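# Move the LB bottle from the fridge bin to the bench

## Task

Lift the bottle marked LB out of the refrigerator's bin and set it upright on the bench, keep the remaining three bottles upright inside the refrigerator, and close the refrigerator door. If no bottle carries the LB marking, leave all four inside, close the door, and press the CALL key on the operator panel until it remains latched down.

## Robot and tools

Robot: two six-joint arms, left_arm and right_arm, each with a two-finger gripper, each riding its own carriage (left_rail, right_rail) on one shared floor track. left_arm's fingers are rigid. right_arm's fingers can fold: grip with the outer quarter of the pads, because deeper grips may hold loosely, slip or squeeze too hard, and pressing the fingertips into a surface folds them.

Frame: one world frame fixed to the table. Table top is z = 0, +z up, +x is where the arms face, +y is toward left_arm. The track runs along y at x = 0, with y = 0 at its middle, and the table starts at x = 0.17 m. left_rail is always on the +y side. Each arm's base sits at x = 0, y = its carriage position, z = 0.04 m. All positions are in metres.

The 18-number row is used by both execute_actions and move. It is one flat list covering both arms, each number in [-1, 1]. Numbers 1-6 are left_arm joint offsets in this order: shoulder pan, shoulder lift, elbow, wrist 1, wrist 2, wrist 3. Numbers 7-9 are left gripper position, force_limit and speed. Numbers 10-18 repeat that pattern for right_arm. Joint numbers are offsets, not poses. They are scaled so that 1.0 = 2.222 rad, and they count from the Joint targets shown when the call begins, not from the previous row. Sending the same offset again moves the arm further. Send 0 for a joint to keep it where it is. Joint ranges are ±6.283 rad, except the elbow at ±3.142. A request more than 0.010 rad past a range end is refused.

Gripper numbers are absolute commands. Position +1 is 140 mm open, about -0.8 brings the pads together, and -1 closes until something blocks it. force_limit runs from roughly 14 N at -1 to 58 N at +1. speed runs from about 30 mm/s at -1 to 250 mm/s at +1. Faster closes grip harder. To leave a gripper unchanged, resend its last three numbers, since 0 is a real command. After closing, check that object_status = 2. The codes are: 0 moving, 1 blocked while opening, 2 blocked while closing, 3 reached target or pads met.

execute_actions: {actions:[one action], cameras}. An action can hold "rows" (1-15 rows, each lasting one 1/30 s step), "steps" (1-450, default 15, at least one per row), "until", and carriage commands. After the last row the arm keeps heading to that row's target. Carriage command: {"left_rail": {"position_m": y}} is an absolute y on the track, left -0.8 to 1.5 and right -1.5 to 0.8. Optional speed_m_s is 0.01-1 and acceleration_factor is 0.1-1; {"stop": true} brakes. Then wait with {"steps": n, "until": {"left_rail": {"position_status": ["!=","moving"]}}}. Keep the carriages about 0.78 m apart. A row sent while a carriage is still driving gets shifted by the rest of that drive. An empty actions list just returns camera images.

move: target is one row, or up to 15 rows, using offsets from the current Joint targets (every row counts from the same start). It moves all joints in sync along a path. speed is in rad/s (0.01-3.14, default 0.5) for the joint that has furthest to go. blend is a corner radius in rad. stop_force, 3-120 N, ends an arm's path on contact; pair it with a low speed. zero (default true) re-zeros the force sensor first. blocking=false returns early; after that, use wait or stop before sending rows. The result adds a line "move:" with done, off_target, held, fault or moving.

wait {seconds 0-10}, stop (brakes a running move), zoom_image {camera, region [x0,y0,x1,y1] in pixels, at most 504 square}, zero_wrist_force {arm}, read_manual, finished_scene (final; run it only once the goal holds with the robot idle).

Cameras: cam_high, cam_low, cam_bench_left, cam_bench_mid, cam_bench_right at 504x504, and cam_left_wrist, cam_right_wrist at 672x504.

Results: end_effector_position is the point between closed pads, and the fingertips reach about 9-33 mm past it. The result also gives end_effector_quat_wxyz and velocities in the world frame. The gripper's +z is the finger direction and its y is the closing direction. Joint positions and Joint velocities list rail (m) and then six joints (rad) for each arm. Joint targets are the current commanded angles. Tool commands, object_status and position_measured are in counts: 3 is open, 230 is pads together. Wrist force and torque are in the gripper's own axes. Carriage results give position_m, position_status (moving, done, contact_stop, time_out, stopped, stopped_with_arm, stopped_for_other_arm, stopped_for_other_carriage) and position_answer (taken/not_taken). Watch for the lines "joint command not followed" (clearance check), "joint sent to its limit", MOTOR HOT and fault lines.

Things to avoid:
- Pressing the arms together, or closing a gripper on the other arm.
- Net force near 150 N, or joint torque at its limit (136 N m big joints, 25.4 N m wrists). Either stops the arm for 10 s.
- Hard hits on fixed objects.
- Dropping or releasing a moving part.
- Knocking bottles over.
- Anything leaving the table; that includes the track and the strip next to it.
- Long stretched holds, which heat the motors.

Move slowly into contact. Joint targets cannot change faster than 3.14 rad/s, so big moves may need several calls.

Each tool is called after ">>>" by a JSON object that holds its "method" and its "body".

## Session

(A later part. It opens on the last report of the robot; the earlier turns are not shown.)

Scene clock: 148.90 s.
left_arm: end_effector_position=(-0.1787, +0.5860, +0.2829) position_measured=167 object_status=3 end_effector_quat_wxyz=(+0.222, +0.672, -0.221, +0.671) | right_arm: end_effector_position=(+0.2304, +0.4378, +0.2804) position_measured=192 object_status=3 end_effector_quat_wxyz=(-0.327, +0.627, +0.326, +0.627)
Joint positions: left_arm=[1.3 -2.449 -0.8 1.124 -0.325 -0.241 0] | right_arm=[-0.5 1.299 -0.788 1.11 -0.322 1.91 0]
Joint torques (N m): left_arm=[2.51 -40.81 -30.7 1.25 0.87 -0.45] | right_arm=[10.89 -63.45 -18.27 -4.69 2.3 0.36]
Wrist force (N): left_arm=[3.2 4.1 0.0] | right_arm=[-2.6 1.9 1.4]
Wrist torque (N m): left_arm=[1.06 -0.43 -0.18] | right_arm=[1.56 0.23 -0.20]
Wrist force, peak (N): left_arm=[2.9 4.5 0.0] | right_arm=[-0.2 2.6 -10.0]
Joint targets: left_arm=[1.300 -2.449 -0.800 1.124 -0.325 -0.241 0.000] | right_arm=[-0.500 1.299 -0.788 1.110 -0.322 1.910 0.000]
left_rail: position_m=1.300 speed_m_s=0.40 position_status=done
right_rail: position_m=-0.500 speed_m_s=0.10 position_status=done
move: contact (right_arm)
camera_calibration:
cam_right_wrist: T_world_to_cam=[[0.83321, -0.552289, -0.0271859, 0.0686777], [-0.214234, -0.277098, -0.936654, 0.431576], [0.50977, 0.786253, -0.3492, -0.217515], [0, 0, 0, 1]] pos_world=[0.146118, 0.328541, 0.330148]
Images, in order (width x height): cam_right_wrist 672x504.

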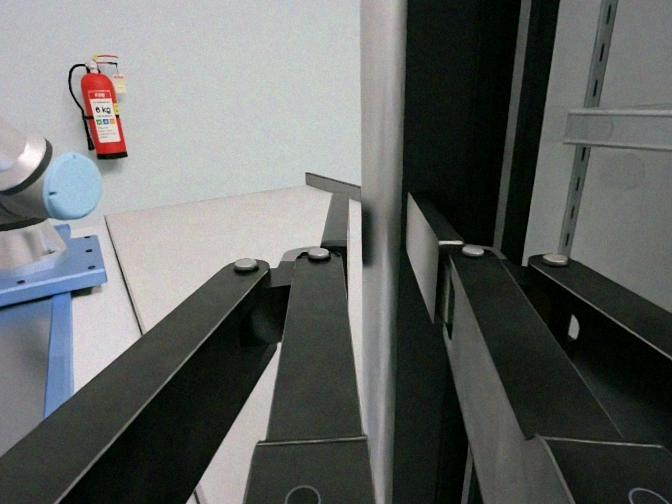

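>>> {"method": "move", "body": {"target": [0,0,0,0,0,0,-0.3,-1,-1,0.0086,-0.0756,0.1323,-0.0565,-0.1094,0,-0.5,-1,-0.5], "speed": 0.1, "stop_force": 70, "cameras": ["cam_right_wrist"]}}

>>> {"method": "zoom_image", "body": {"camera": "cam_right_wrist", "region": [260, 100, 500, 340]}}

Scene clock: 153.00 s.
left_arm: end_effector_position=(-0.1787, +0.5860, +0.2829) position_measured=167 object_status=3 end_effector_quat_wxyz=(+0.222, +0.672, -0.221, +0.671) | right_arm: end_effector_position=(+0.1269, +0.4053, +0.2804) position_measured=192 object_status=3 end_effector_quat_wxyz=(-0.406, +0.579, +0.406, +0.579)
Joint positions: left_arm=[1.3 -2.449 -0.8 1.124 -0.325 -0.241 0] | right_arm=[-0.5 1.318 -0.956 1.404 -0.448 1.667 0]
Joint torques (N m): left_arm=[1.56 -40.34 -30.23 1.04 0.74 -0.43] | right_arm=[13.34 -57.64 -15.35 -4.95 -1.71 0.23]
Wrist force (N): left_arm=[3.0 4.1 0.2] | right_arm=[-2.4 6.5 1.6]
Wrist torque (N m): left_arm=[1.06 -0.39 -0.17] | right_arm=[1.56 0.37 -0.24]
Wrist force, peak (N): left_arm=[3.2 4.3 0.1] | right_arm=[-3.3 20.2 6.1]
Joint targets: left_arm=[1.300 -2.449 -0.800 1.124 -0.325 -0.241 0.000] | right_arm=[-0.500 1.318 -0.956 1.404 -0.448 1.667 0.000]
left_rail: position_m=1.300 speed_m_s=0.40 position_status=done
right_rail: position_m=-0.500 speed_m_s=0.10 position_status=done
move: done
camera_calibration:
cam_right_wrist: T_world_to_cam=[[0.947907, -0.317396, -0.02705, 0.027198], [-0.13507, -0.323574, -0.936513, 0.409121], [0.288493, 0.891381, -0.349589, -0.153705], [0, 0, 0, 1]] pos_world=[0.0738218, 0.278024, 0.330149]
Images, in order (width x height): cam_right_wrist 672x504.

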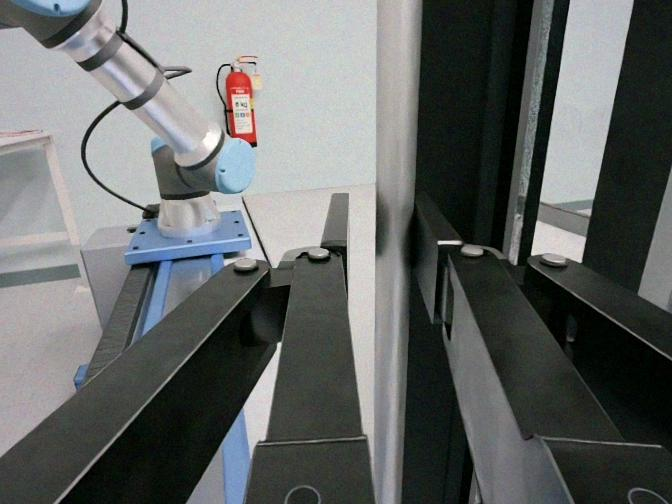

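Scaled by 2.100 from the camera's 672x504 image, which has a finer 960x720 frame.

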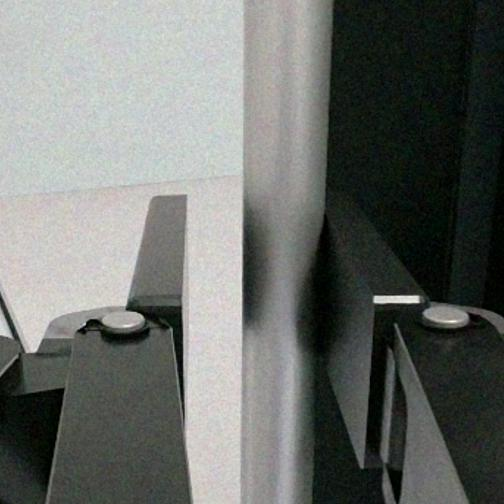

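>>> {"method": "move", "body": {"target": [0,0,0,0,0,0,-0.3,-1,-1,-0.0074,-0.0722,0.1176,-0.0454,-0.1252,0,-0.5,-1,-0.5], "speed": 0.15, "stop_force": 60, "cameras": ["cam_right_wrist"]}}

>>> {"method": "zoom_image", "body": {"camera": "cam_right_wrist", "region": [260, 100, 500, 340]}}

Scene clock: 156.00 s.
left_arm: end_effector_position=(-0.1787, +0.5860, +0.2829) position_measured=167 object_status=3 end_effector_quat_wxyz=(+0.222, +0.672, -0.221, +0.671) | right_arm: end_effector_position=(+0.0371, +0.3477, +0.2803) position_measured=192 object_status=3 end_effector_quat_wxyz=(-0.478, +0.521, +0.478, +0.521)
Joint positions: left_arm=[1.3 -2.449 -0.8 1.124 -0.325 -0.241 0] | right_arm=[-0.5 1.302 -1.117 1.665 -0.548 1.389 0]
Joint torques (N m): left_arm=[2.75 -40.45 -31.37 1.02 0.69 -0.36] | right_arm=[-11.04 -49.44 -15.04 -4.39 -1.49 0.23]
Wrist force (N): left_arm=[3.0 4.1 0.2] | right_arm=[-2.6 6.2 1.1]
Wrist torque (N m): left_arm=[1.06 -0.40 -0.17] | right_arm=[1.48 0.38 -0.21]
Wrist force, peak (N): left_arm=[3.1 4.4 0.3] | right_arm=[-2.8 8.7 0.3]
Joint targets: left_arm=[1.300 -2.449 -0.800 1.124 -0.325 -0.241 0.000] | right_arm=[-0.500 1.302 -1.117 1.665 -0.548 1.389 0.000]
left_rail: position_m=1.300 speed_m_s=0.40 position_status=done
right_rail: position_m=-0.500 speed_m_s=0.10 position_status=done
move: done
camera_calibration:
cam_right_wrist: T_world_to_cam=[[0.997755, -0.0612938, -0.0269798, 0.00308852], [-0.0466674, -0.34742, -0.936547, 0.383405], [0.0480312, 0.935704, -0.349501, -0.0830057], [0, 0, 0, 1]] pos_world=[0.0187978, 0.211061, 0.33015]
Images, in order (width x height): cam_right_wrist 672x504.

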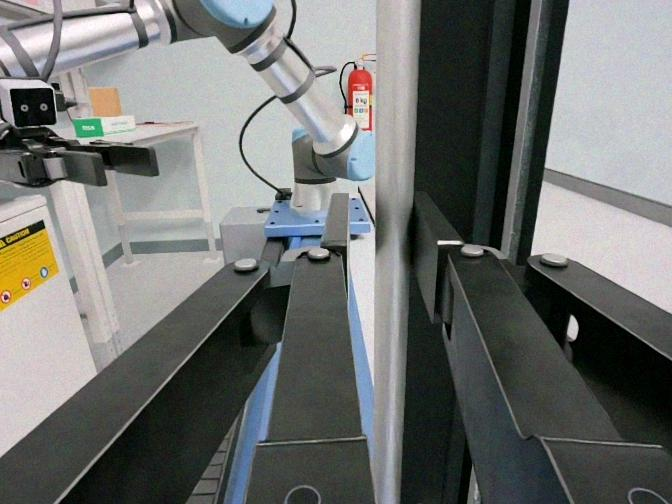

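Scaled by 2.100 from the camera's 672x504 image, which has a finer 960x720 frame.

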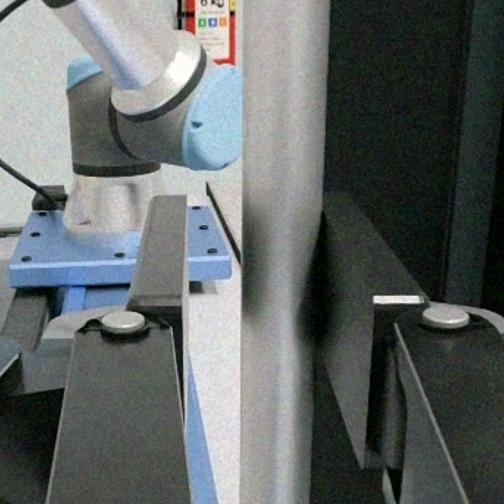

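>>> {"method": "execute_actions", "body": {"actions": [{"right_rail": {"position_m": -0.49, "speed_m_s": 0.03}, "steps": 60, "until": {"right_rail": {"position_status": ["!=", "moving"]}}}]}}

>>> {"method": "move", "body": {"target": [0,0,0,0,0,0,-0.3,-1,-1,-0.0288,-0.0701,0.1035,-0.0334,-0.1467,0,-0.5,-1,-0.5], "speed": 0.15, "stop_force": 60, "cameras": ["cam_right_wrist"]}}

>>> {"method": "zoom_image", "body": {"camera": "cam_right_wrist", "region": [260, 100, 500, 340]}}

Scene clock: 156.83 s.
left_arm: end_effector_position=(-0.1787, +0.5860, +0.2829) position_measured=167 object_status=3 end_effector_quat_wxyz=(+0.222, +0.672, -0.221, +0.671) | right_arm: end_effector_position=(+0.0371, +0.3577, +0.2803) position_measured=192 object_status=3 end_effector_quat_wxyz=(-0.478, +0.521, +0.478, +0.521)
Joint positions: left_arm=[1.3 -2.449 -0.8 1.124 -0.325 -0.241 0] | right_arm=[-0.49 1.302 -1.117 1.665 -0.548 1.389 0]
Joint torques (N m): left_arm=[2.9 -41.82 -30.47 1.25 0.64 -0.37] | right_arm=[-3.66 -43.1 -20.09 -3.52 -1.46 0.25]
Wrist force (N): left_arm=[3.0 4.1 0.0] | right_arm=[-2.3 6.5 0.8]
Wrist torque (N m): left_arm=[1.05 -0.38 -0.17] | right_arm=[1.47 0.36 -0.21]
Wrist force, peak (N): left_arm=[3.2 4.2 0.0] | right_arm=[-2.9 7.3 0.4]
Joint targets: left_arm=[1.300 -2.449 -0.800 1.124 -0.325 -0.241 0.000] | right_arm=[-0.490 1.302 -1.117 1.665 -0.548 1.389 0.000]
Tool commands: left_gripper/position=-0.3 left_gripper/force_limit=-1.0 left_gripper/speed=-1.0 right_gripper/position=-0.5 right_gripper/force_limit=-1.0 right_gripper/speed=-0.5
left_rail: position_m=1.300 speed_m_s=0.40 position_status=done
right_rail: position_m=-0.490 speed_m_s=0.03 position_status=done

Scene clock: 159.93 s.
left_arm: end_effector_position=(-0.1787, +0.5860, +0.2829) position_measured=167 object_status=3 end_effector_quat_wxyz=(+0.222, +0.672, -0.221, +0.671) | right_arm: end_effector_position=(-0.0351, +0.2791, +0.2804) position_measured=192 object_status=3 end_effector_quat_wxyz=(+0.542, -0.454, -0.542, -0.454)
Joint positions: left_arm=[1.3 -2.449 -0.8 1.124 -0.325 -0.241 0] | right_arm=[-0.49 1.238 -1.273 1.895 -0.623 1.063 0]
Joint torques (N m): left_arm=[2 -40.62 -29.61 1.13 0.53 -0.52] | right_arm=[-10.8 -42.33 -13.87 -3.87 -1.58 0.38]
Wrist force (N): left_arm=[3.1 4.0 0.4] | right_arm=[-2.6 6.1 1.3]
Wrist torque (N m): left_arm=[1.04 -0.41 -0.17] | right_arm=[1.46 0.39 -0.22]
Wrist force, peak (N): left_arm=[3.2 4.3 0.2] | right_arm=[-2.5 8.0 1.1]
Joint targets: left_arm=[1.300 -2.449 -0.800 1.124 -0.325 -0.241 0.000] | right_arm=[-0.490 1.238 -1.273 1.895 -0.623 1.063 0.000]
left_rail: position_m=1.300 speed_m_s=0.40 position_status=done
right_rail: position_m=-0.490 speed_m_s=0.03 position_status=done
move: done
camera_calibration:
cam_right_wrist: T_world_to_cam=[[0.97959, 0.19919, -0.0269601, -0.00243168], [0.0449384, -0.347756, -0.936507, 0.359486], [-0.195918, 0.916182, -0.34961, -0.0184374], [0, 0, 0, 1]] pos_world=[-0.0173849, 0.14239, 0.33015]
Images, in order (width x height): cam_right_wrist 672x504.

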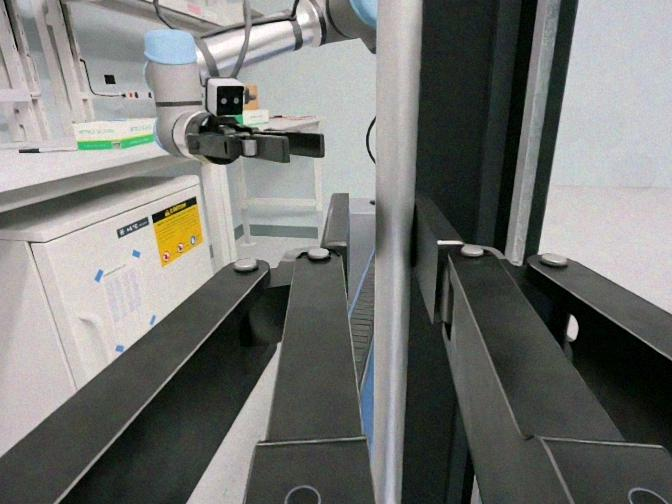

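Scaled by 2.100 from the camera's 672x504 image, which has a finer 960x720 frame.

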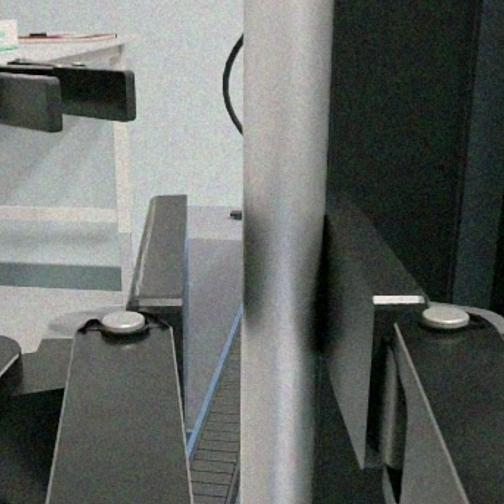

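>>> {"method": "move", "body": {"target": [[0,0,0,0,0,0,-0.3,-1,-1,-0.0589,-0.0661,0.0860,-0.0199,-0.1767,0,-0.5,-1,-0.5],[0,0,0,0,0,0,-0.3,-1,-1,-0.1352,-0.1191,0.1459,-0.0268,-0.3708,0,-0.5,-1,-0.5]], "speed": 0.15, "blend": 0.03, "stop_force": 50, "cameras": ["cam_right_wrist","cam_bench_mid"]}}

>>> {"method": "zoom_image", "body": {"camera": "cam_right_wrist", "region": [260, 100, 500, 340]}}

Scene clock: 166.80 s.
left_arm: end_effector_position=(-0.1787, +0.5860, +0.2829) position_measured=167 object_status=3 end_effector_quat_wxyz=(+0.222, +0.672, -0.221, +0.671) | right_arm: end_effector_position=(-0.1188, +0.0841, +0.2803) position_measured=192 object_status=3 end_effector_quat_wxyz=(+0.641, -0.299, -0.641, -0.299)
Joint positions: left_arm=[1.3 -2.449 -0.8 1.124 -0.325 -0.241 0] | right_arm=[-0.49 0.937 -1.537 2.219 -0.682 0.239 0]
Joint torques (N m): left_arm=[2.68 -41.54 -30.59 1.23 0.7 -0.62] | right_arm=[-12.7 -27.21 -12.08 -2.6 -1.49 0.35]
Wrist force (N): left_arm=[2.9 4.0 0.2] | right_arm=[-2.4 5.8 1.6]
Wrist torque (N m): left_arm=[1.04 -0.36 -0.17] | right_arm=[1.46 0.37 -0.20]
Wrist force, peak (N): left_arm=[3.1 4.3 0.3] | right_arm=[-2.8 7.2 2.0]
Joint targets: left_arm=[1.300 -2.449 -0.800 1.124 -0.325 -0.241 0.000] | right_arm=[-0.490 0.937 -1.537 2.219 -0.682 0.239 0.000]
left_rail: position_m=1.300 speed_m_s=0.40 position_status=done
right_rail: position_m=-0.490 speed_m_s=0.03 position_status=done
move: done
camera_calibration:
cam_right_wrist: T_world_to_cam=[[0.748851, 0.662193, -0.0268807, 0.0521365], [0.212801, -0.278665, -0.936516, 0.309551], [-0.627645, 0.69559, -0.349594, 0.111126], [0, 0, 0, 1]] pos_world=[-0.0351675, -0.0255615, 0.33015]
Images, in order (width x height): cam_bench_mid 504x504, cam_right_wrist 672x504.

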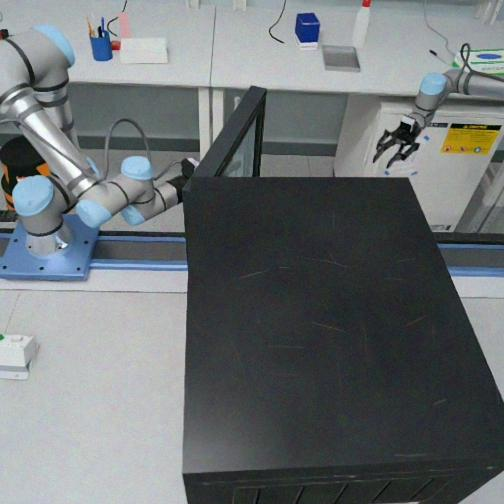

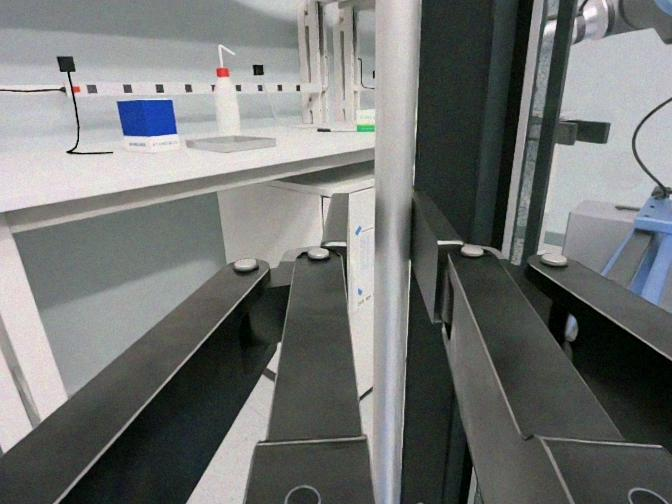

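Scaled by 2.100 from the camera's 672x504 image, which has a finer 960x720 frame.

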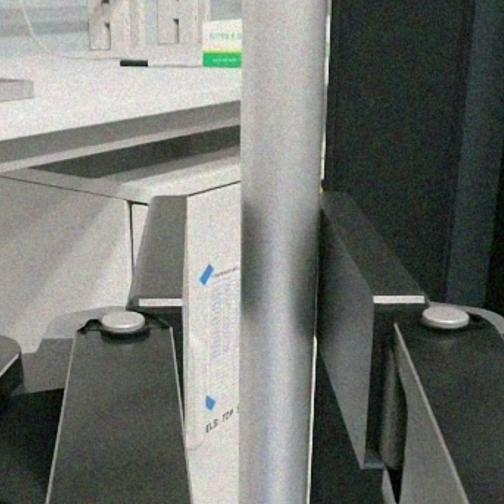

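>>> {"method": "move", "body": {"target": [[0,0,0,0,0,0,-0.3,-1,-1,-0.1018,-0.0315,0.0315,0,-0.2197,0,-0.5,-1,-0.5],[0,0,0,0,0,0,-0.3,-1,-1,-0.1702,-0.0336,0.0334,0.0001,-0.3666,0,-0.5,-1,-0.5]], "speed": 0.15, "blend": 0.03, "stop_force": 40, "cameras": ["cam_right_wrist","cam_bench_mid","cam_high"]}}

Scene clock: 173.33 s.
left_arm: end_effector_position=(-0.1787, +0.5860, +0.2829) position_measured=167 object_status=3 end_effector_quat_wxyz=(+0.222, +0.672, -0.221, +0.671) | right_arm: end_effector_position=(-0.1093, -0.0933, +0.2803) position_measured=192 object_status=3 end_effector_quat_wxyz=(+0.690, -0.153, -0.690, -0.153)
Joint positions: left_arm=[1.3 -2.449 -0.8 1.124 -0.325 -0.241 0] | right_arm=[-0.49 0.559 -1.612 2.293 -0.682 -0.576 0]
Joint torques (N m): left_arm=[2.37 -41.09 -29.33 1.51 0.69 -0.49] | right_arm=[-14.16 -23.04 -9.86 2.74 -1.54 0.3]
Wrist force (N): left_arm=[2.9 4.0 0.2] | right_arm=[-2.6 5.9 1.0]
Wrist torque (N m): left_arm=[1.04 -0.37 -0.17] | right_arm=[1.50 0.40 -0.22]
Wrist force, peak (N): left_arm=[3.2 4.4 0.1] | right_arm=[-2.4 6.8 2.0]
Joint targets: left_arm=[1.300 -2.449 -0.800 1.124 -0.325 -0.241 0.000] | right_arm=[-0.490 0.559 -1.612 2.293 -0.682 -0.576 0.000]
left_rail: position_m=1.300 speed_m_s=0.40 position_status=done
right_rail: position_m=-0.490 speed_m_s=0.03 position_status=done
move: done
camera_calibration:
cam_right_wrist: T_world_to_cam=[[0.398759, 0.916665, -0.0267592, 0.147886], [0.310891, -0.162577, -0.936438, 0.279503], [-0.86275, 0.365093, -0.349812, 0.183974], [0, 0, 0, 1]] pos_world=[0.0128575, -0.157289, 0.330051]
Images, in order (width x height): cam_high 504x504, cam_bench_mid 504x504, cam_right_wrist 672x504.

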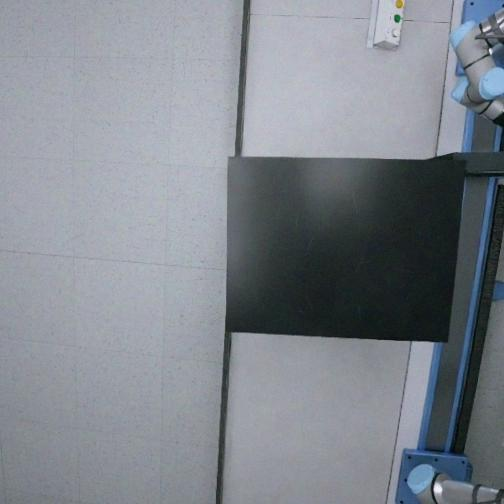

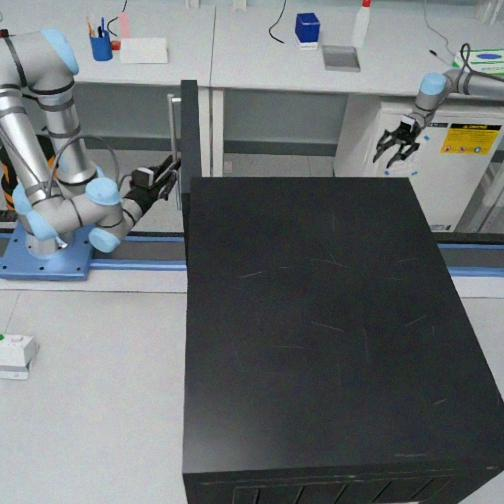

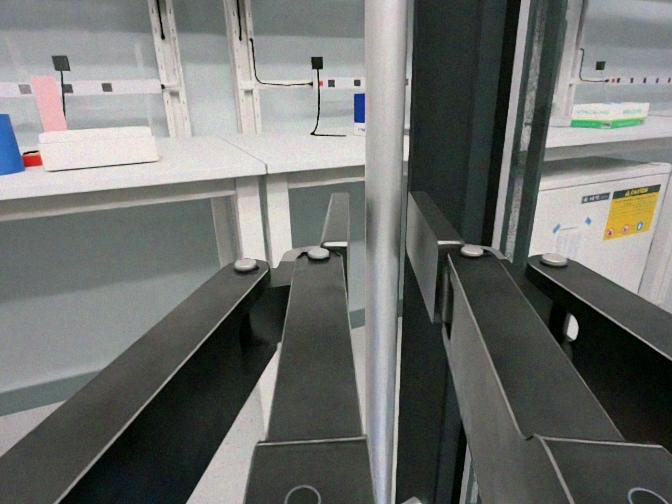

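>>> {"method": "wait", "body": {"seconds": 1.5, "cameras": ["cam_right_wrist"]}}

>>> {"method": "zoom_image", "body": {"camera": "cam_right_wrist", "region": [260, 100, 500, 340]}}

Scene clock: 175.07 s.
left_arm: end_effector_position=(-0.1787, +0.5860, +0.2829) position_measured=167 object_status=3 end_effector_quat_wxyz=(+0.222, +0.672, -0.221, +0.671) | right_arm: end_effector_position=(-0.1093, -0.0933, +0.2803) position_measured=192 object_status=3 end_effector_quat_wxyz=(+0.690, -0.153, -0.690, -0.153)
Joint positions: left_arm=[1.3 -2.449 -0.8 1.124 -0.325 -0.241 0] | right_arm=[-0.49 0.559 -1.612 2.293 -0.682 -0.576 0]
Joint torques (N m): left_arm=[3.64 -40.56 -30.26 1.38 0.91 -0.47] | right_arm=[-14.15 -22.52 -9.07 2.57 -1.54 0.31]
Wrist force (N): left_arm=[3.0 4.0 0.1] | right_arm=[-2.6 5.7 1.4]
Wrist torque (N m): left_arm=[1.05 -0.39 -0.17] | right_arm=[1.45 0.38 -0.22]
Wrist force, peak (N): left_arm=[3.3 4.2 0.0] | right_arm=[-2.6 6.1 1.5]
Joint targets: left_arm=[1.300 -2.449 -0.800 1.124 -0.325 -0.241 0.000] | right_arm=[-0.490 0.559 -1.612 2.293 -0.682 -0.576 0.000]
Tool commands: left_gripper/position=-0.3 left_gripper/force_limit=-1.0 left_gripper/speed=-1.0 right_gripper/position=-0.5 right_gripper/force_limit=-1.0 right_gripper/speed=-0.5
left_rail: position_m=1.300 speed_m_s=0.40 position_status=done
right_rail: position_m=-0.490 speed_m_s=0.03 position_status=done
wait: 1.50 s; at rest from the start
camera_calibration:
cam_right_wrist: T_world_to_cam=[[0.398759, 0.916665, -0.0267592, 0.147886], [0.310891, -0.162577, -0.936438, 0.279503], [-0.86275, 0.365093, -0.349812, 0.183974], [0, 0, 0, 1]] pos_world=[0.0128575, -0.157289, 0.330051]
Images, in order (width x height): cam_right_wrist 672x504.

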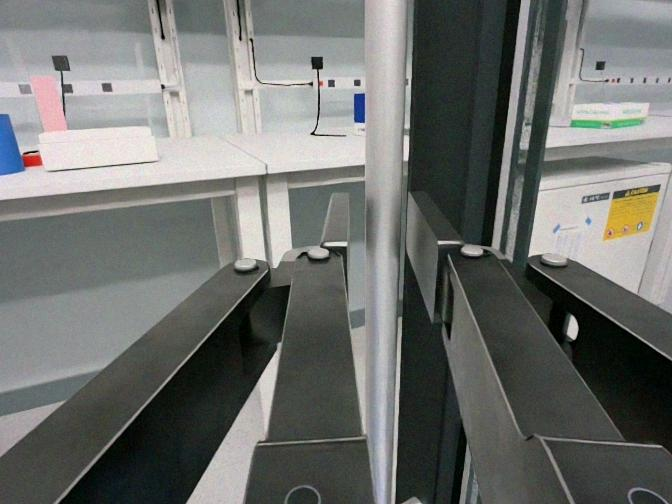

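Scaled by 2.100 from the camera's 672x504 image, which has a finer 960x720 frame.

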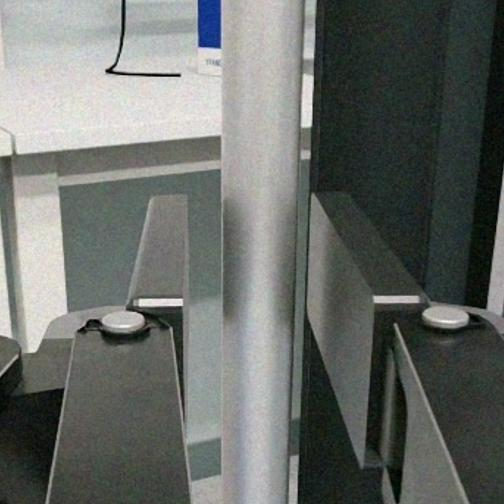

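>>> {"method": "move", "body": {"target": [0.0111,0.0317,-0.0153,-0.0159,-0.2759,0,1,-1,-0.3,0,0,0,0,0,0,-0.5,-1,-0.5], "speed": 0.5}}

>>> {"method": "execute_actions", "body": {"actions": [{"left_rail": {"position_m": 0.85, "speed_m_s": 0.3}, "steps": 150, "until": {"left_rail": {"position_status": ["!=", "moving"]}}}], "cameras": ["cam_left_wrist"]}}

>>> {"method": "zoom_image", "body": {"camera": "cam_left_wrist", "region": [230, 60, 470, 300]}}

Scene clock: 177.23 s.
left_arm: end_effector_position=(-0.1165, +0.7504, +0.2480) position_measured=3 object_status=3 end_effector_quat_wxyz=(+0.000, +0.707, +0.000, +0.707) | right_arm: end_effector_position=(-0.1093, -0.0933, +0.2803) position_measured=192 object_status=3 end_effector_quat_wxyz=(+0.690, -0.153, -0.690, -0.153)
Joint positions: left_arm=[1.3 -2.424 -0.73 1.09 -0.36 -0.854 0] | right_arm=[-0.49 0.559 -1.612 2.293 -0.682 -0.576 0]
Joint torques (N m): left_arm=[5.39 -39.77 -30.93 0.04 -1.34 -0.44] | right_arm=[-15 -22.31 -9.58 2.6 -1.47 0.24]
Wrist force (N): left_arm=[2.9 3.9 0.2] | right_arm=[-2.6 5.6 1.1]
Wrist torque (N m): left_arm=[1.02 -0.31 -0.17] | right_arm=[1.43 0.40 -0.22]
Wrist force, peak (N): left_arm=[3.0 4.7 0.1] | right_arm=[-2.8 6.1 1.5]
Joint targets: left_arm=[1.300 -2.424 -0.730 1.090 -0.360 -0.855 0.000] | right_arm=[-0.490 0.559 -1.612 2.293 -0.682 -0.576 0.000]
left_rail: position_m=1.300 speed_m_s=0.40 position_status=done
right_rail: position_m=-0.490 speed_m_s=0.03 position_status=done
move: done

Scene clock: 179.50 s.
left_arm: end_effector_position=(-0.1165, +0.3005, +0.2480) position_measured=3 object_status=3 end_effector_quat_wxyz=(+0.000, +0.707, +0.000, +0.707) | right_arm: end_effector_position=(-0.1093, -0.0933, +0.2803) position_measured=192 object_status=3 end_effector_quat_wxyz=(+0.690, -0.153, -0.690, -0.153)
Joint positions: left_arm=[0.85 -2.424 -0.73 1.09 -0.36 -0.855 0] | right_arm=[-0.49 0.559 -1.612 2.293 -0.682 -0.576 0]
Joint torques (N m): left_arm=[2.38 -44.36 -24.13 1.6 0.06 -0.61] | right_arm=[-13.86 -21.91 -9.94 2.58 -1.35 0.3]
Wrist force (N): left_arm=[3.1 4.0 0.4] | right_arm=[-2.8 5.9 1.8]
Wrist torque (N m): left_arm=[1.03 -0.33 -0.17] | right_arm=[1.50 0.45 -0.21]
Wrist force, peak (N): left_arm=[3.1 5.0 0.1] | right_arm=[-2.7 6.2 1.4]
Joint targets: left_arm=[0.850 -2.424 -0.730 1.090 -0.360 -0.855 0.000] | right_arm=[-0.490 0.559 -1.612 2.293 -0.682 -0.576 0.000]
Tool commands: left_gripper/position=+1.0 left_gripper/force_limit=-1.0 left_gripper/speed=-0.3 right_gripper/position=-0.5 right_gripper/force_limit=-1.0 right_gripper/speed=-0.5
left_rail: position_m=0.850 speed_m_s=0.30 position_status=done
right_rail: position_m=-0.490 speed_m_s=0.03 position_status=done
camera_calibration:
cam_left_wrist: T_world_to_cam=[[-0.00830723, -0.997937, 0.0636614, 0.289252], [-0.359912, -0.056413, -0.931279, 0.204677], [0.932949, -0.0306489, -0.358701, 0.352377], [0, 0, 0, 1]] pos_world=[-0.252681, 0.311002, 0.298596]
Images, in order (width x height): cam_left_wrist 672x504.

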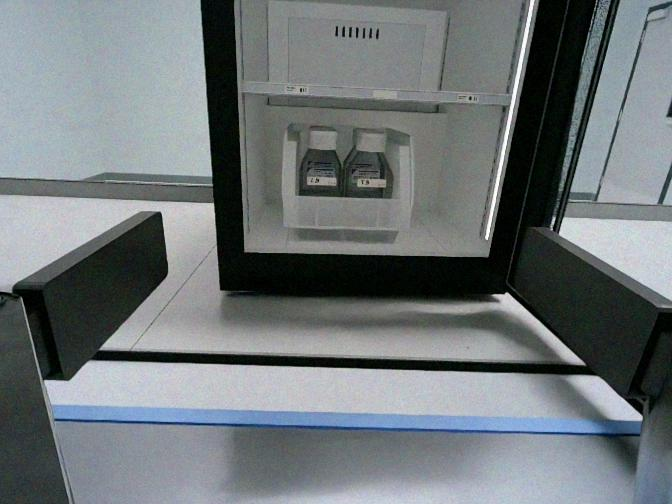

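Scaled by 2.100 from the camera's 672x504 image, which has a finer 960x720 frame.

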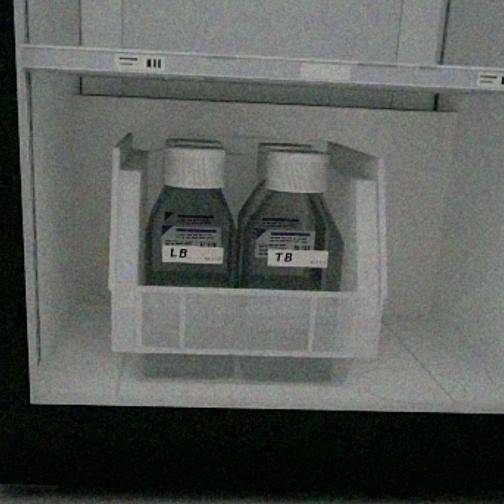

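>>> {"method": "move", "body": {"target": [0.0915,-0.0665,0.1858,-0.1195,0.0919,0,1,-1,-0.3,0,0,0,0,0,0,-0.5,-1,-0.5], "speed": 0.4, "cameras": ["cam_left_wrist","cam_right_wrist"]}}

>>> {"method": "zoom_image", "body": {"camera": "cam_left_wrist", "region": [240, 60, 480, 240]}}

Scene clock: 181.63 s.
left_arm: end_effector_position=(+0.0603, +0.3001, +0.2002) position_measured=3 object_status=3 end_effector_quat_wxyz=(+0.000, +0.707, +0.000, +0.707) | right_arm: end_effector_position=(-0.1093, -0.0933, +0.2803) position_measured=192 object_status=3 end_effector_quat_wxyz=(+0.690, -0.153, -0.690, -0.153)
Joint positions: left_arm=[0.85 -2.221 -0.878 1.503 -0.625 -0.65 0] | right_arm=[-0.49 0.559 -1.612 2.293 -0.682 -0.576 0]
Joint torques (N m): left_arm=[5.08 -56.74 -7.74 -0.12 1.48 -0.71] | right_arm=[-14.46 -22.84 -9.57 2.64 -1.42 0.28]
Wrist force (N): left_arm=[2.8 4.1 0.4] | right_arm=[-2.7 5.9 1.5]
Wrist torque (N m): left_arm=[1.08 -0.28 -0.17] | right_arm=[1.49 0.41 -0.22]
Wrist force, peak (N): left_arm=[2.8 4.4 0.1] | right_arm=[-2.9 6.1 1.6]
Joint targets: left_arm=[0.850 -2.221 -0.878 1.503 -0.625 -0.650 0.000] | right_arm=[-0.490 0.559 -1.612 2.293 -0.682 -0.576 0.000]
left_rail: position_m=0.850 speed_m_s=0.30 position_status=done
right_rail: position_m=-0.490 speed_m_s=0.03 position_status=done
move: done
camera_calibration:
cam_left_wrist: T_world_to_cam=[[-0.00921779, -0.997906, 0.0640234, 0.293402], [-0.360293, -0.0564113, -0.931132, 0.223624], [0.932794, -0.0316502, -0.359018, 0.170621], [0, 0, 0, 1]] pos_world=[-0.0758795, 0.310803, 0.250695]
cam_right_wrist: T_world_to_cam=[[0.398759, 0.916665, -0.0267592, 0.147886], [0.310891, -0.162577, -0.936438, 0.279503], [-0.86275, 0.365093, -0.349812, 0.183974], [0, 0, 0, 1]] pos_world=[0.0128575, -0.157289, 0.330051]
Images, in order (width x height): cam_left_wrist 672x504, cam_right_wrist 672x504.

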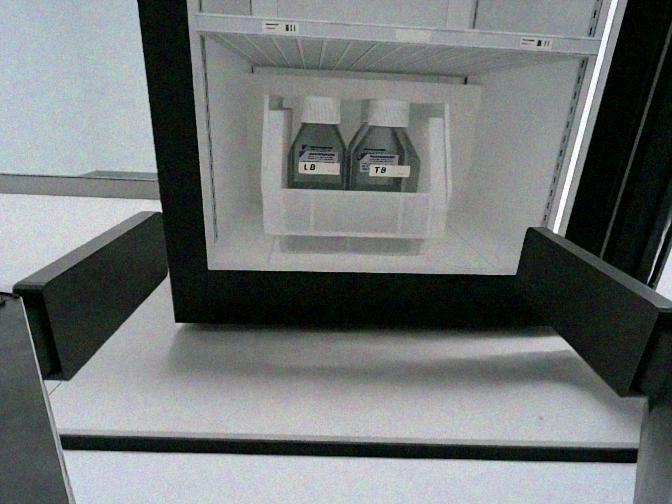

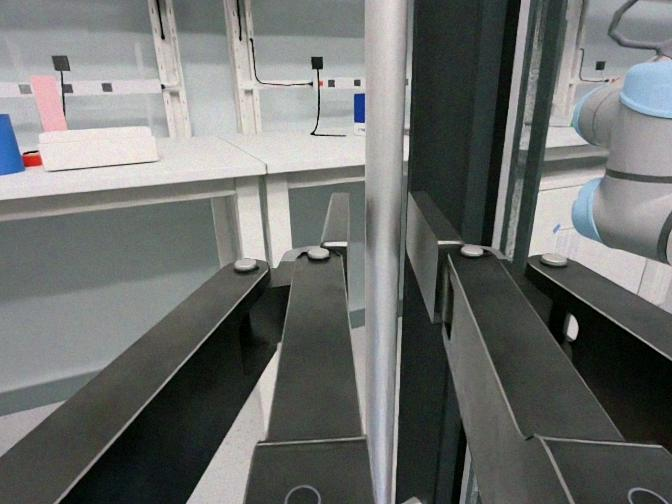

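Scaled by 2.100 from the camera's 672x504 image, which has a finer 960x720 frame.

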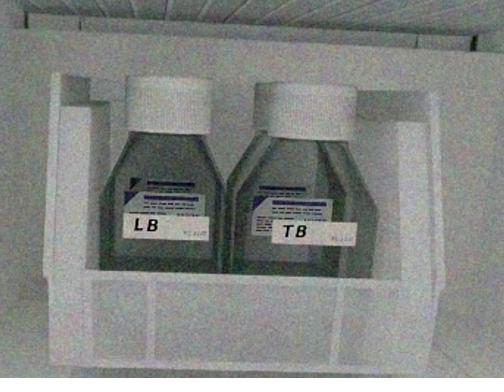

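>>> {"method": "execute_actions", "body": {"actions": [{"left_rail": {"position_m": 1.0, "speed_m_s": 0.3}, "steps": 100, "until": {"left_rail": {"position_status": ["!=", "moving"]}}}]}}

>>> {"method": "move", "body": {"target": [-0.0090,-0.3952,0.3385,-0.1818,-0.0416,0.1834,-0.03,-1,-0.5,0,0,0,0,0,0,-0.5,-1,-0.5], "speed": 0.5}}

>>> {"method": "execute_actions", "body": {"actions": [{"left_rail": {"position_m": 0.65, "speed_m_s": 0.2}, "steps": 120, "until": {"left_rail": {"position_status": ["!=", "moving"]}}}], "cameras": ["cam_left_wrist", "cam_bench_left"]}}

>>> {"method": "zoom_image", "body": {"camera": "cam_left_wrist", "region": [230, 100, 470, 300]}}

Scene clock: 187.93 s.
left_arm: end_effector_position=(+0.0604, +0.4501, +0.2001) position_measured=3 object_status=3 end_effector_quat_wxyz=(+0.000, +0.707, +0.000, +0.707) | right_arm: end_effector_position=(-0.1093, -0.0933, +0.2803) position_measured=192 object_status=3 end_effector_quat_wxyz=(+0.690, -0.153, -0.690, -0.153)
Joint positions: left_arm=[1 -2.221 -0.878 1.503 -0.625 -0.65 0] | right_arm=[-0.49 0.559 -1.612 2.293 -0.682 -0.576 0]
Joint torques (N m): left_arm=[-1.64 -52.81 -13.68 2.07 -0.87 -0.49] | right_arm=[-13.91 -22.14 -9.28 2.63 -1.32 0.12]
Wrist force (N): left_arm=[2.7 4.2 0.4] | right_arm=[-2.4 5.9 1.3]
Wrist torque (N m): left_arm=[1.08 -0.25 -0.17] | right_arm=[1.50 0.36 -0.21]
Wrist force, peak (N): left_arm=[2.6 5.3 0.4] | right_arm=[-2.9 6.1 1.5]
Joint targets: left_arm=[1.000 -2.221 -0.878 1.503 -0.625 -0.650 0.000] | right_arm=[-0.490 0.559 -1.612 2.293 -0.682 -0.576 0.000]
Tool commands: left_gripper/position=+1.0 left_gripper/force_limit=-1.0 left_gripper/speed=-0.3 right_gripper/position=-0.5 right_gripper/force_limit=-1.0 right_gripper/speed=-0.5
left_rail: position_m=1.000 speed_m_s=0.30 position_status=done
right_rail: position_m=-0.490 speed_m_s=0.03 position_status=done

Scene clock: 190.27 s.
left_arm: end_effector_position=(+0.2003, +0.6691, +0.2400) position_measured=132 object_status=3 end_effector_quat_wxyz=(+0.000, +0.819, +0.000, +0.574) | right_arm: end_effector_position=(-0.1093, -0.0933, +0.2803) position_measured=192 object_status=3 end_effector_quat_wxyz=(+0.690, -0.153, -0.690, -0.153)
Joint positions: left_arm=[1 -2.241 -1.756 2.255 -1.029 -0.743 0.407] | right_arm=[-0.49 0.559 -1.612 2.293 -0.682 -0.576 0]
Joint torques (N m): left_arm=[-6.28 -23.32 -10.81 -1.59 -0.59 3.06] | right_arm=[-13.63 -22.42 -9.55 2.52 -1.4 0.1]
Wrist force (N): left_arm=[2.9 4.0 0.5] | right_arm=[-2.3 5.9 1.3]
Wrist torque (N m): left_arm=[1.03 -0.45 -0.22] | right_arm=[1.48 0.33 -0.21]
Wrist force, peak (N): left_arm=[1.6 5.1 0.0] | right_arm=[-2.5 6.2 1.4]
Joint targets: left_arm=[1.000 -2.241 -1.756 2.255 -1.029 -0.743 0.407] | right_arm=[-0.490 0.559 -1.612 2.293 -0.682 -0.576 0.000]
left_rail: position_m=1.000 speed_m_s=0.30 position_status=done
right_rail: position_m=-0.490 speed_m_s=0.03 position_status=done
move: done

Scene clock: 192.63 s.
left_arm: end_effector_position=(+0.2003, +0.3191, +0.2400) position_measured=132 object_status=3 end_effector_quat_wxyz=(+0.000, +0.819, +0.000, +0.574) | right_arm: end_effector_position=(-0.1093, -0.0933, +0.2803) position_measured=192 object_status=3 end_effector_quat_wxyz=(+0.690, -0.153, -0.690, -0.153)
Joint positions: left_arm=[0.65 -2.241 -1.756 2.255 -1.029 -0.743 0.407] | right_arm=[-0.49 0.559 -1.612 2.293 -0.682 -0.576 0]
Joint torques (N m): left_arm=[-3.75 -16.91 -20.55 0.48 1.92 2.88] | right_arm=[-13.74 -21.19 -10.49 2.48 -1.4 0.31]
Wrist force (N): left_arm=[2.7 4.2 0.4] | right_arm=[-2.4 5.9 1.0]
Wrist torque (N m): left_arm=[1.07 -0.39 -0.22] | right_arm=[1.50 0.36 -0.22]
Wrist force, peak (N): left_arm=[2.6 5.0 0.6] | right_arm=[-2.8 6.0 1.4]
Joint targets: left_arm=[0.650 -2.241 -1.756 2.255 -1.029 -0.743 0.407] | right_arm=[-0.490 0.559 -1.612 2.293 -0.682 -0.576 0.000]
Tool commands: left_gripper/position=-0.03 left_gripper/force_limit=-1.0 left_gripper/speed=-0.5 right_gripper/position=-0.5 right_gripper/force_limit=-1.0 right_gripper/speed=-0.5
left_rail: position_m=0.650 speed_m_s=0.20 position_status=done
right_rail: position_m=-0.490 speed_m_s=0.03 position_status=done
camera_calibration:
cam_left_wrist: T_world_to_cam=[[0.012879, -0.997916, 0.0632243, 0.306938], [-0.656923, -0.0561137, -0.751867, 0.32858], [0.753848, -0.0318502, -0.656277, 0.162259], [0, 0, 0, 1]] pos_world=[0.0895803, 0.329904, 0.33413]
Images, in order (width x height): cam_bench_left 504x504, cam_left_wrist 672x504.

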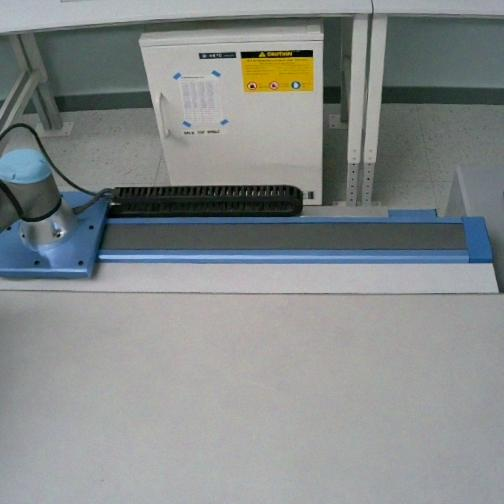

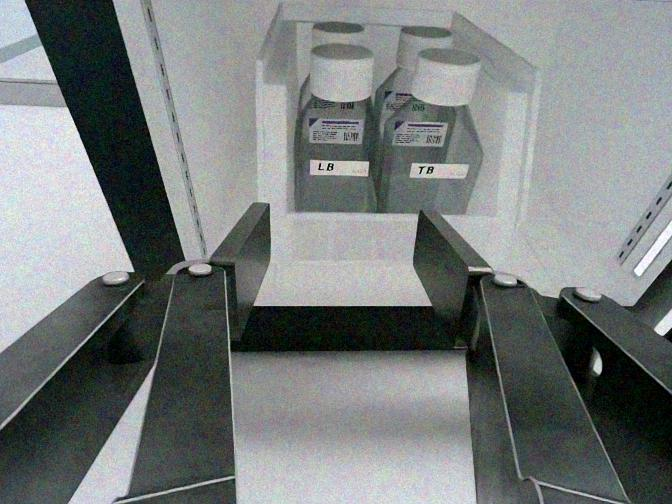

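Scaled by 2.100 from the camera's 672x504 image, which has a finer 960x720 frame.

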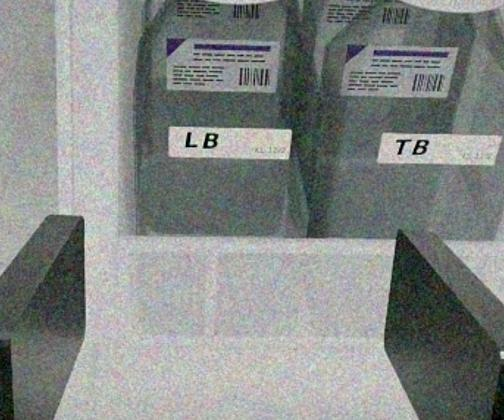

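>>> {"method": "move", "body": {"target": [[0.0595,-0.0189,0.0203,-0.0408,0.0500,0.0507,-0.03,-1,-0.5,0,0,0,0,0,0,-0.5,-1,-0.5],[0.1257,-0.0299,0.0403,-0.1149,0.1012,0.1283,-0.03,-1,-0.5,0,0,0,0,0,0,-0.5,-1,-0.5]], "speed": 0.25, "blend": 0.03, "cameras": ["cam_left_wrist"]}}

>>> {"method": "zoom_image", "body": {"camera": "cam_left_wrist", "region": [200, 0, 500, 260]}}

Scene clock: 195.70 s.
left_arm: end_effector_position=(+0.3002, +0.3191, +0.2399) position_measured=132 object_status=3 end_effector_quat_wxyz=(+0.000, +0.819, +0.000, +0.574) | right_arm: end_effector_position=(-0.1093, -0.0933, +0.2803) position_measured=192 object_status=3 end_effector_quat_wxyz=(+0.690, -0.153, -0.690, -0.153)
Joint positions: left_arm=[0.65 -1.962 -1.822 2.345 -1.285 -0.518 0.692] | right_arm=[-0.49 0.559 -1.612 2.293 -0.682 -0.576 0]
Joint torques (N m): left_arm=[5.66 -21.8 -10.9 -2.74 2.79 2.95] | right_arm=[-14.26 -21.7 -9.92 2.52 -1.46 0.07]
Wrist force (N): left_arm=[2.2 3.9 0.2] | right_arm=[-2.6 5.6 1.2]
Wrist torque (N m): left_arm=[0.95 -0.33 -0.23] | right_arm=[1.42 0.39 -0.21]
Wrist force, peak (N): left_arm=[2.7 4.4 0.3] | right_arm=[-2.8 6.0 1.6]
Joint targets: left_arm=[0.650 -1.962 -1.822 2.345 -1.285 -0.518 0.693] | right_arm=[-0.490 0.559 -1.612 2.293 -0.682 -0.576 0.000]
left_rail: position_m=0.650 speed_m_s=0.20 position_status=done
right_rail: position_m=-0.490 speed_m_s=0.03 position_status=done
move: done
camera_calibration:
cam_left_wrist: T_world_to_cam=[[0.0131005, -0.997926, 0.0630253, 0.305585], [-0.656861, -0.0561116, -0.751921, 0.394132], [0.753898, -0.0315484, -0.656234, 0.0867581], [0, 0, 0, 1]] pos_world=[0.18948, 0.329804, 0.33403]
Images, in order (width x height): cam_left_wrist 672x504.

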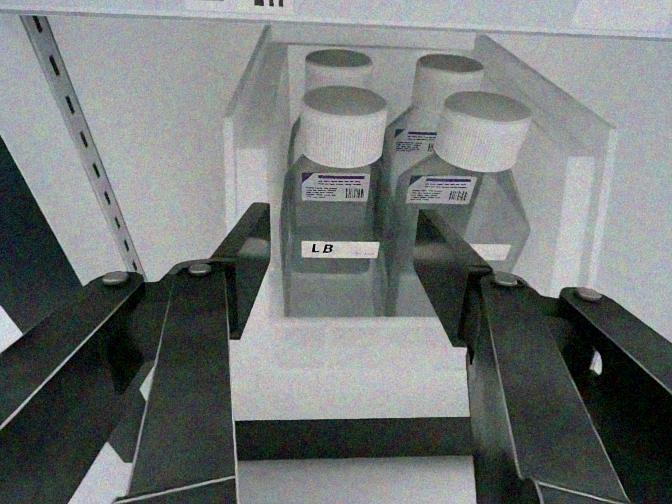

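Scaled by 1.680 from the camera's 672x504 image, which has a finer 960x720 frame.

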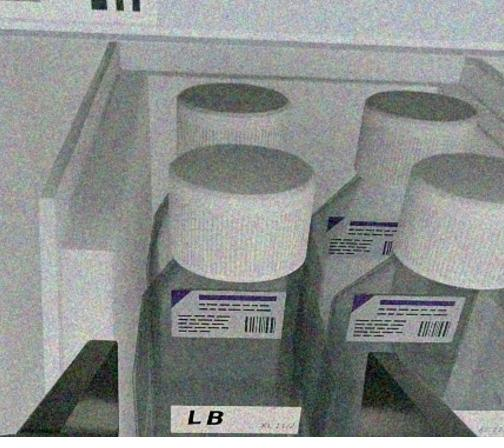

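>>> {"method": "execute_actions", "body": {"actions": [{"rows": [[0,0,0,0,0,0,-0.15,-1,-0.8,0,0,0,0,0,0,-0.5,-1,-0.5]], "steps": 20}]}}

>>> {"method": "move", "body": {"target": [[0.0417,-0.0012,0.0133,-0.0702,0.0283,0.0657,-0.15,-1,-0.8,0,0,0,0,0,0,-0.5,-1,-0.5],[0.0843,0.0053,0.0285,-0.1694,0.0523,0.1508,-0.15,-1,-0.8,0,0,0,0,0,0,-0.5,-1,-0.5]], "speed": 0.2, "blend": 0.03, "stop_force": 8, "cameras": ["cam_left_wrist"]}}

>>> {"method": "zoom_image", "body": {"camera": "cam_left_wrist", "region": [200, 0, 500, 300]}}

Scene clock: 198.43 s.
left_arm: end_effector_position=(+0.3002, +0.3191, +0.2399) position_measured=148 object_status=3 end_effector_quat_wxyz=(+0.000, +0.819, +0.000, +0.574) | right_arm: end_effector_position=(-0.1093, -0.0933, +0.2803) position_measured=192 object_status=3 end_effector_quat_wxyz=(+0.690, -0.153, -0.690, -0.153)
Joint positions: left_arm=[0.65 -1.962 -1.822 2.345 -1.285 -0.518 0.693] | right_arm=[-0.49 0.559 -1.612 2.293 -0.682 -0.576 0]
Joint torques (N m): left_arm=[3.97 -21.16 -12.11 -2.98 2.73 2.89] | right_arm=[-13.33 -21.81 -8.74 2.56 -1.56 0.03]
Wrist force (N): left_arm=[2.6 3.8 0.3] | right_arm=[-2.5 5.7 1.6]
Wrist torque (N m): left_arm=[0.93 -0.40 -0.23] | right_arm=[1.45 0.38 -0.21]
Wrist force, peak (N): left_arm=[2.3 4.4 0.2] | right_arm=[-3.0 6.0 1.4]
Joint targets: left_arm=[0.650 -1.962 -1.822 2.345 -1.285 -0.518 0.693] | right_arm=[-0.490 0.559 -1.612 2.293 -0.682 -0.576 0.000]
left_rail: position_m=0.650 speed_m_s=0.20 position_status=done
right_rail: position_m=-0.490 speed_m_s=0.03 position_status=done

Scene clock: 201.20 s.
left_arm: end_effector_position=(+0.3602, +0.3190, +0.2399) position_measured=148 object_status=3 end_effector_quat_wxyz=(+0.000, +0.819, +0.000, +0.574) | right_arm: end_effector_position=(-0.1093, -0.0933, +0.2803) position_measured=192 object_status=3 end_effector_quat_wxyz=(+0.690, -0.153, -0.690, -0.153)
Joint positions: left_arm=[0.65 -1.774 -1.811 2.408 -1.661 -0.402 1.028] | right_arm=[-0.49 0.559 -1.612 2.293 -0.682 -0.576 0]
Joint torques (N m): left_arm=[5.6 3.79 -11.79 -3.91 3.65 2.84] | right_arm=[-13.93 -20.77 -9.85 2.39 -1.22 0.2]
Wrist force (N): left_arm=[2.1 4.1 0.5] | right_arm=[-2.4 5.5 1.6]
Wrist torque (N m): left_arm=[1.02 -0.27 -0.23] | right_arm=[1.42 0.34 -0.21]
Wrist force, peak (N): left_arm=[2.6 4.2 0.4] | right_arm=[-2.8 6.1 1.5]
Joint targets: left_arm=[0.650 -1.774 -1.811 2.408 -1.661 -0.402 1.028] | right_arm=[-0.490 0.559 -1.612 2.293 -0.682 -0.576 0.000]
left_rail: position_m=0.650 speed_m_s=0.20 position_status=done
right_rail: position_m=-0.490 speed_m_s=0.03 position_status=done
move: done
camera_calibration:
cam_left_wrist: T_world_to_cam=[[0.0130205, -0.997923, 0.0630946, 0.304701], [-0.656808, -0.0561135, -0.751967, 0.433466], [0.753945, -0.0316501, -0.656175, 0.0414569], [0, 0, 0, 1]] pos_world=[0.24948, 0.329704, 0.33393]
Images, in order (width x height): cam_left_wrist 672x504.

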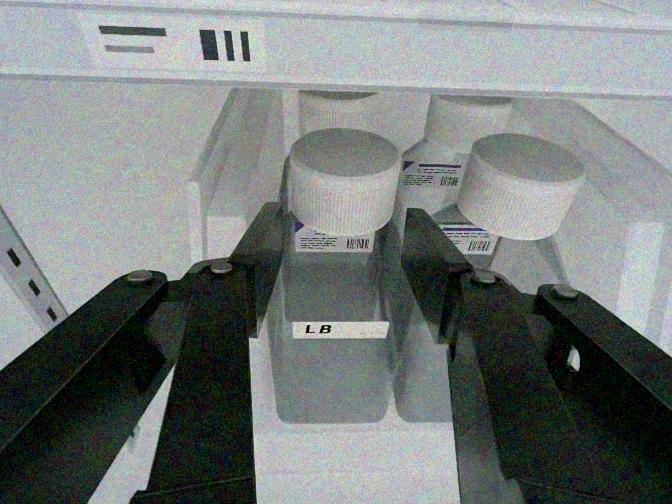

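Scaled by 1.680 from the camera's 672x504 image, which has a finer 960x720 frame.

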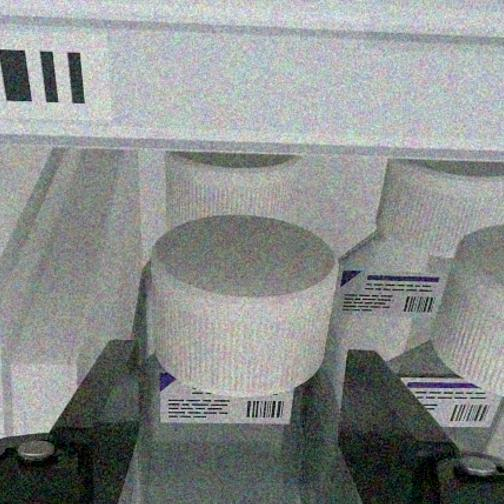

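>>> {"method": "move", "body": {"target": [0.0452,0.0199,0.0161,-0.1401,0.0174,0.1121,-0.15,-1,-0.8,0,0,0,0,0,0,-0.5,-1,-0.5], "speed": 0.15, "stop_force": 8, "cameras": ["cam_left_wrist"]}}

>>> {"method": "zoom_image", "body": {"camera": "cam_left_wrist", "region": [200, 60, 500, 360]}}

Scene clock: 204.43 s.
left_arm: end_effector_position=(+0.3922, +0.3191, +0.2401) position_measured=148 object_status=3 end_effector_quat_wxyz=(+0.000, +0.819, +0.000, +0.574) | right_arm: end_effector_position=(-0.1093, -0.0933, +0.2803) position_measured=192 object_status=3 end_effector_quat_wxyz=(+0.690, -0.153, -0.690, -0.153)
Joint positions: left_arm=[0.65 -1.674 -1.766 2.444 -1.972 -0.363 1.277] | right_arm=[-0.49 0.559 -1.612 2.293 -0.682 -0.576 0]
Joint torques (N m): left_arm=[10.47 12.42 6.74 -1.08 -8.64 2.69] | right_arm=[-14.24 -21.22 -9.41 2.29 -1.44 0.23]
Wrist force (N): left_arm=[40.6 7.1 -25.7] | right_arm=[-2.6 5.3 1.3]
Wrist torque (N m): left_arm=[1.02 -0.15 0.08] | right_arm=[1.37 0.38 -0.22]
Wrist force, peak (N): left_arm=[41.5 7.2 -25.8] | right_arm=[-2.7 6.1 1.6]
Joint targets: left_arm=[0.650 -1.674 -1.766 2.444 -1.972 -0.363 1.277] | right_arm=[-0.490 0.559 -1.612 2.293 -0.682 -0.576 0.000]
left_rail: position_m=0.650 speed_m_s=0.20 position_status=done
right_rail: position_m=-0.490 speed_m_s=0.03 position_status=done
move: done
camera_calibration:
cam_left_wrist: T_world_to_cam=[[0.0130026, -0.997923, 0.0630973, 0.304376], [-0.656596, -0.0561128, -0.752152, 0.454641], [0.75413, -0.0316495, -0.655962, 0.0173404], [0, 0, 0, 1]] pos_world=[0.281481, 0.329804, 0.334129]
Images, in order (width x height): cam_left_wrist 672x504.

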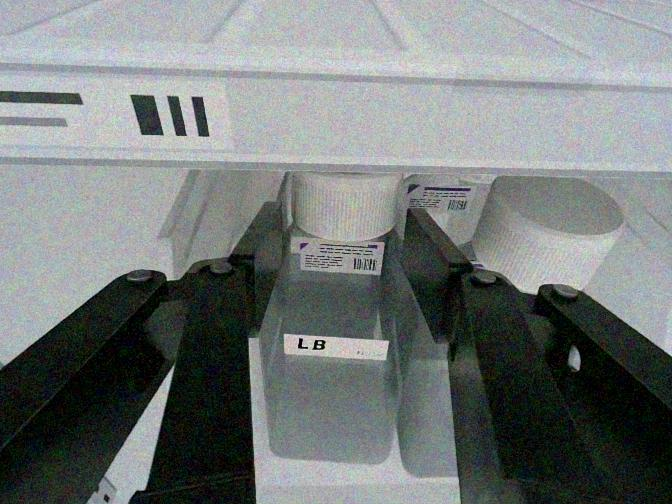

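Scaled by 1.680 from the camera's 672x504 image, which has a finer 960x720 frame.

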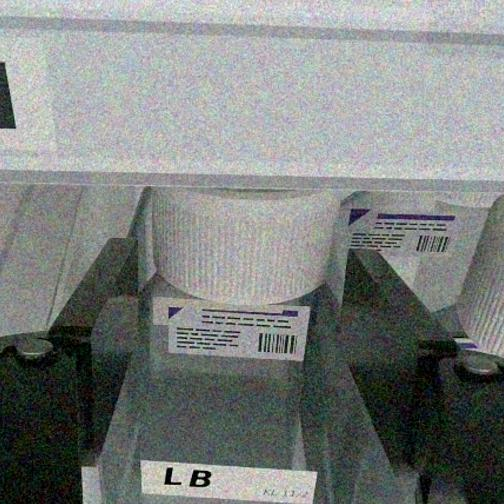

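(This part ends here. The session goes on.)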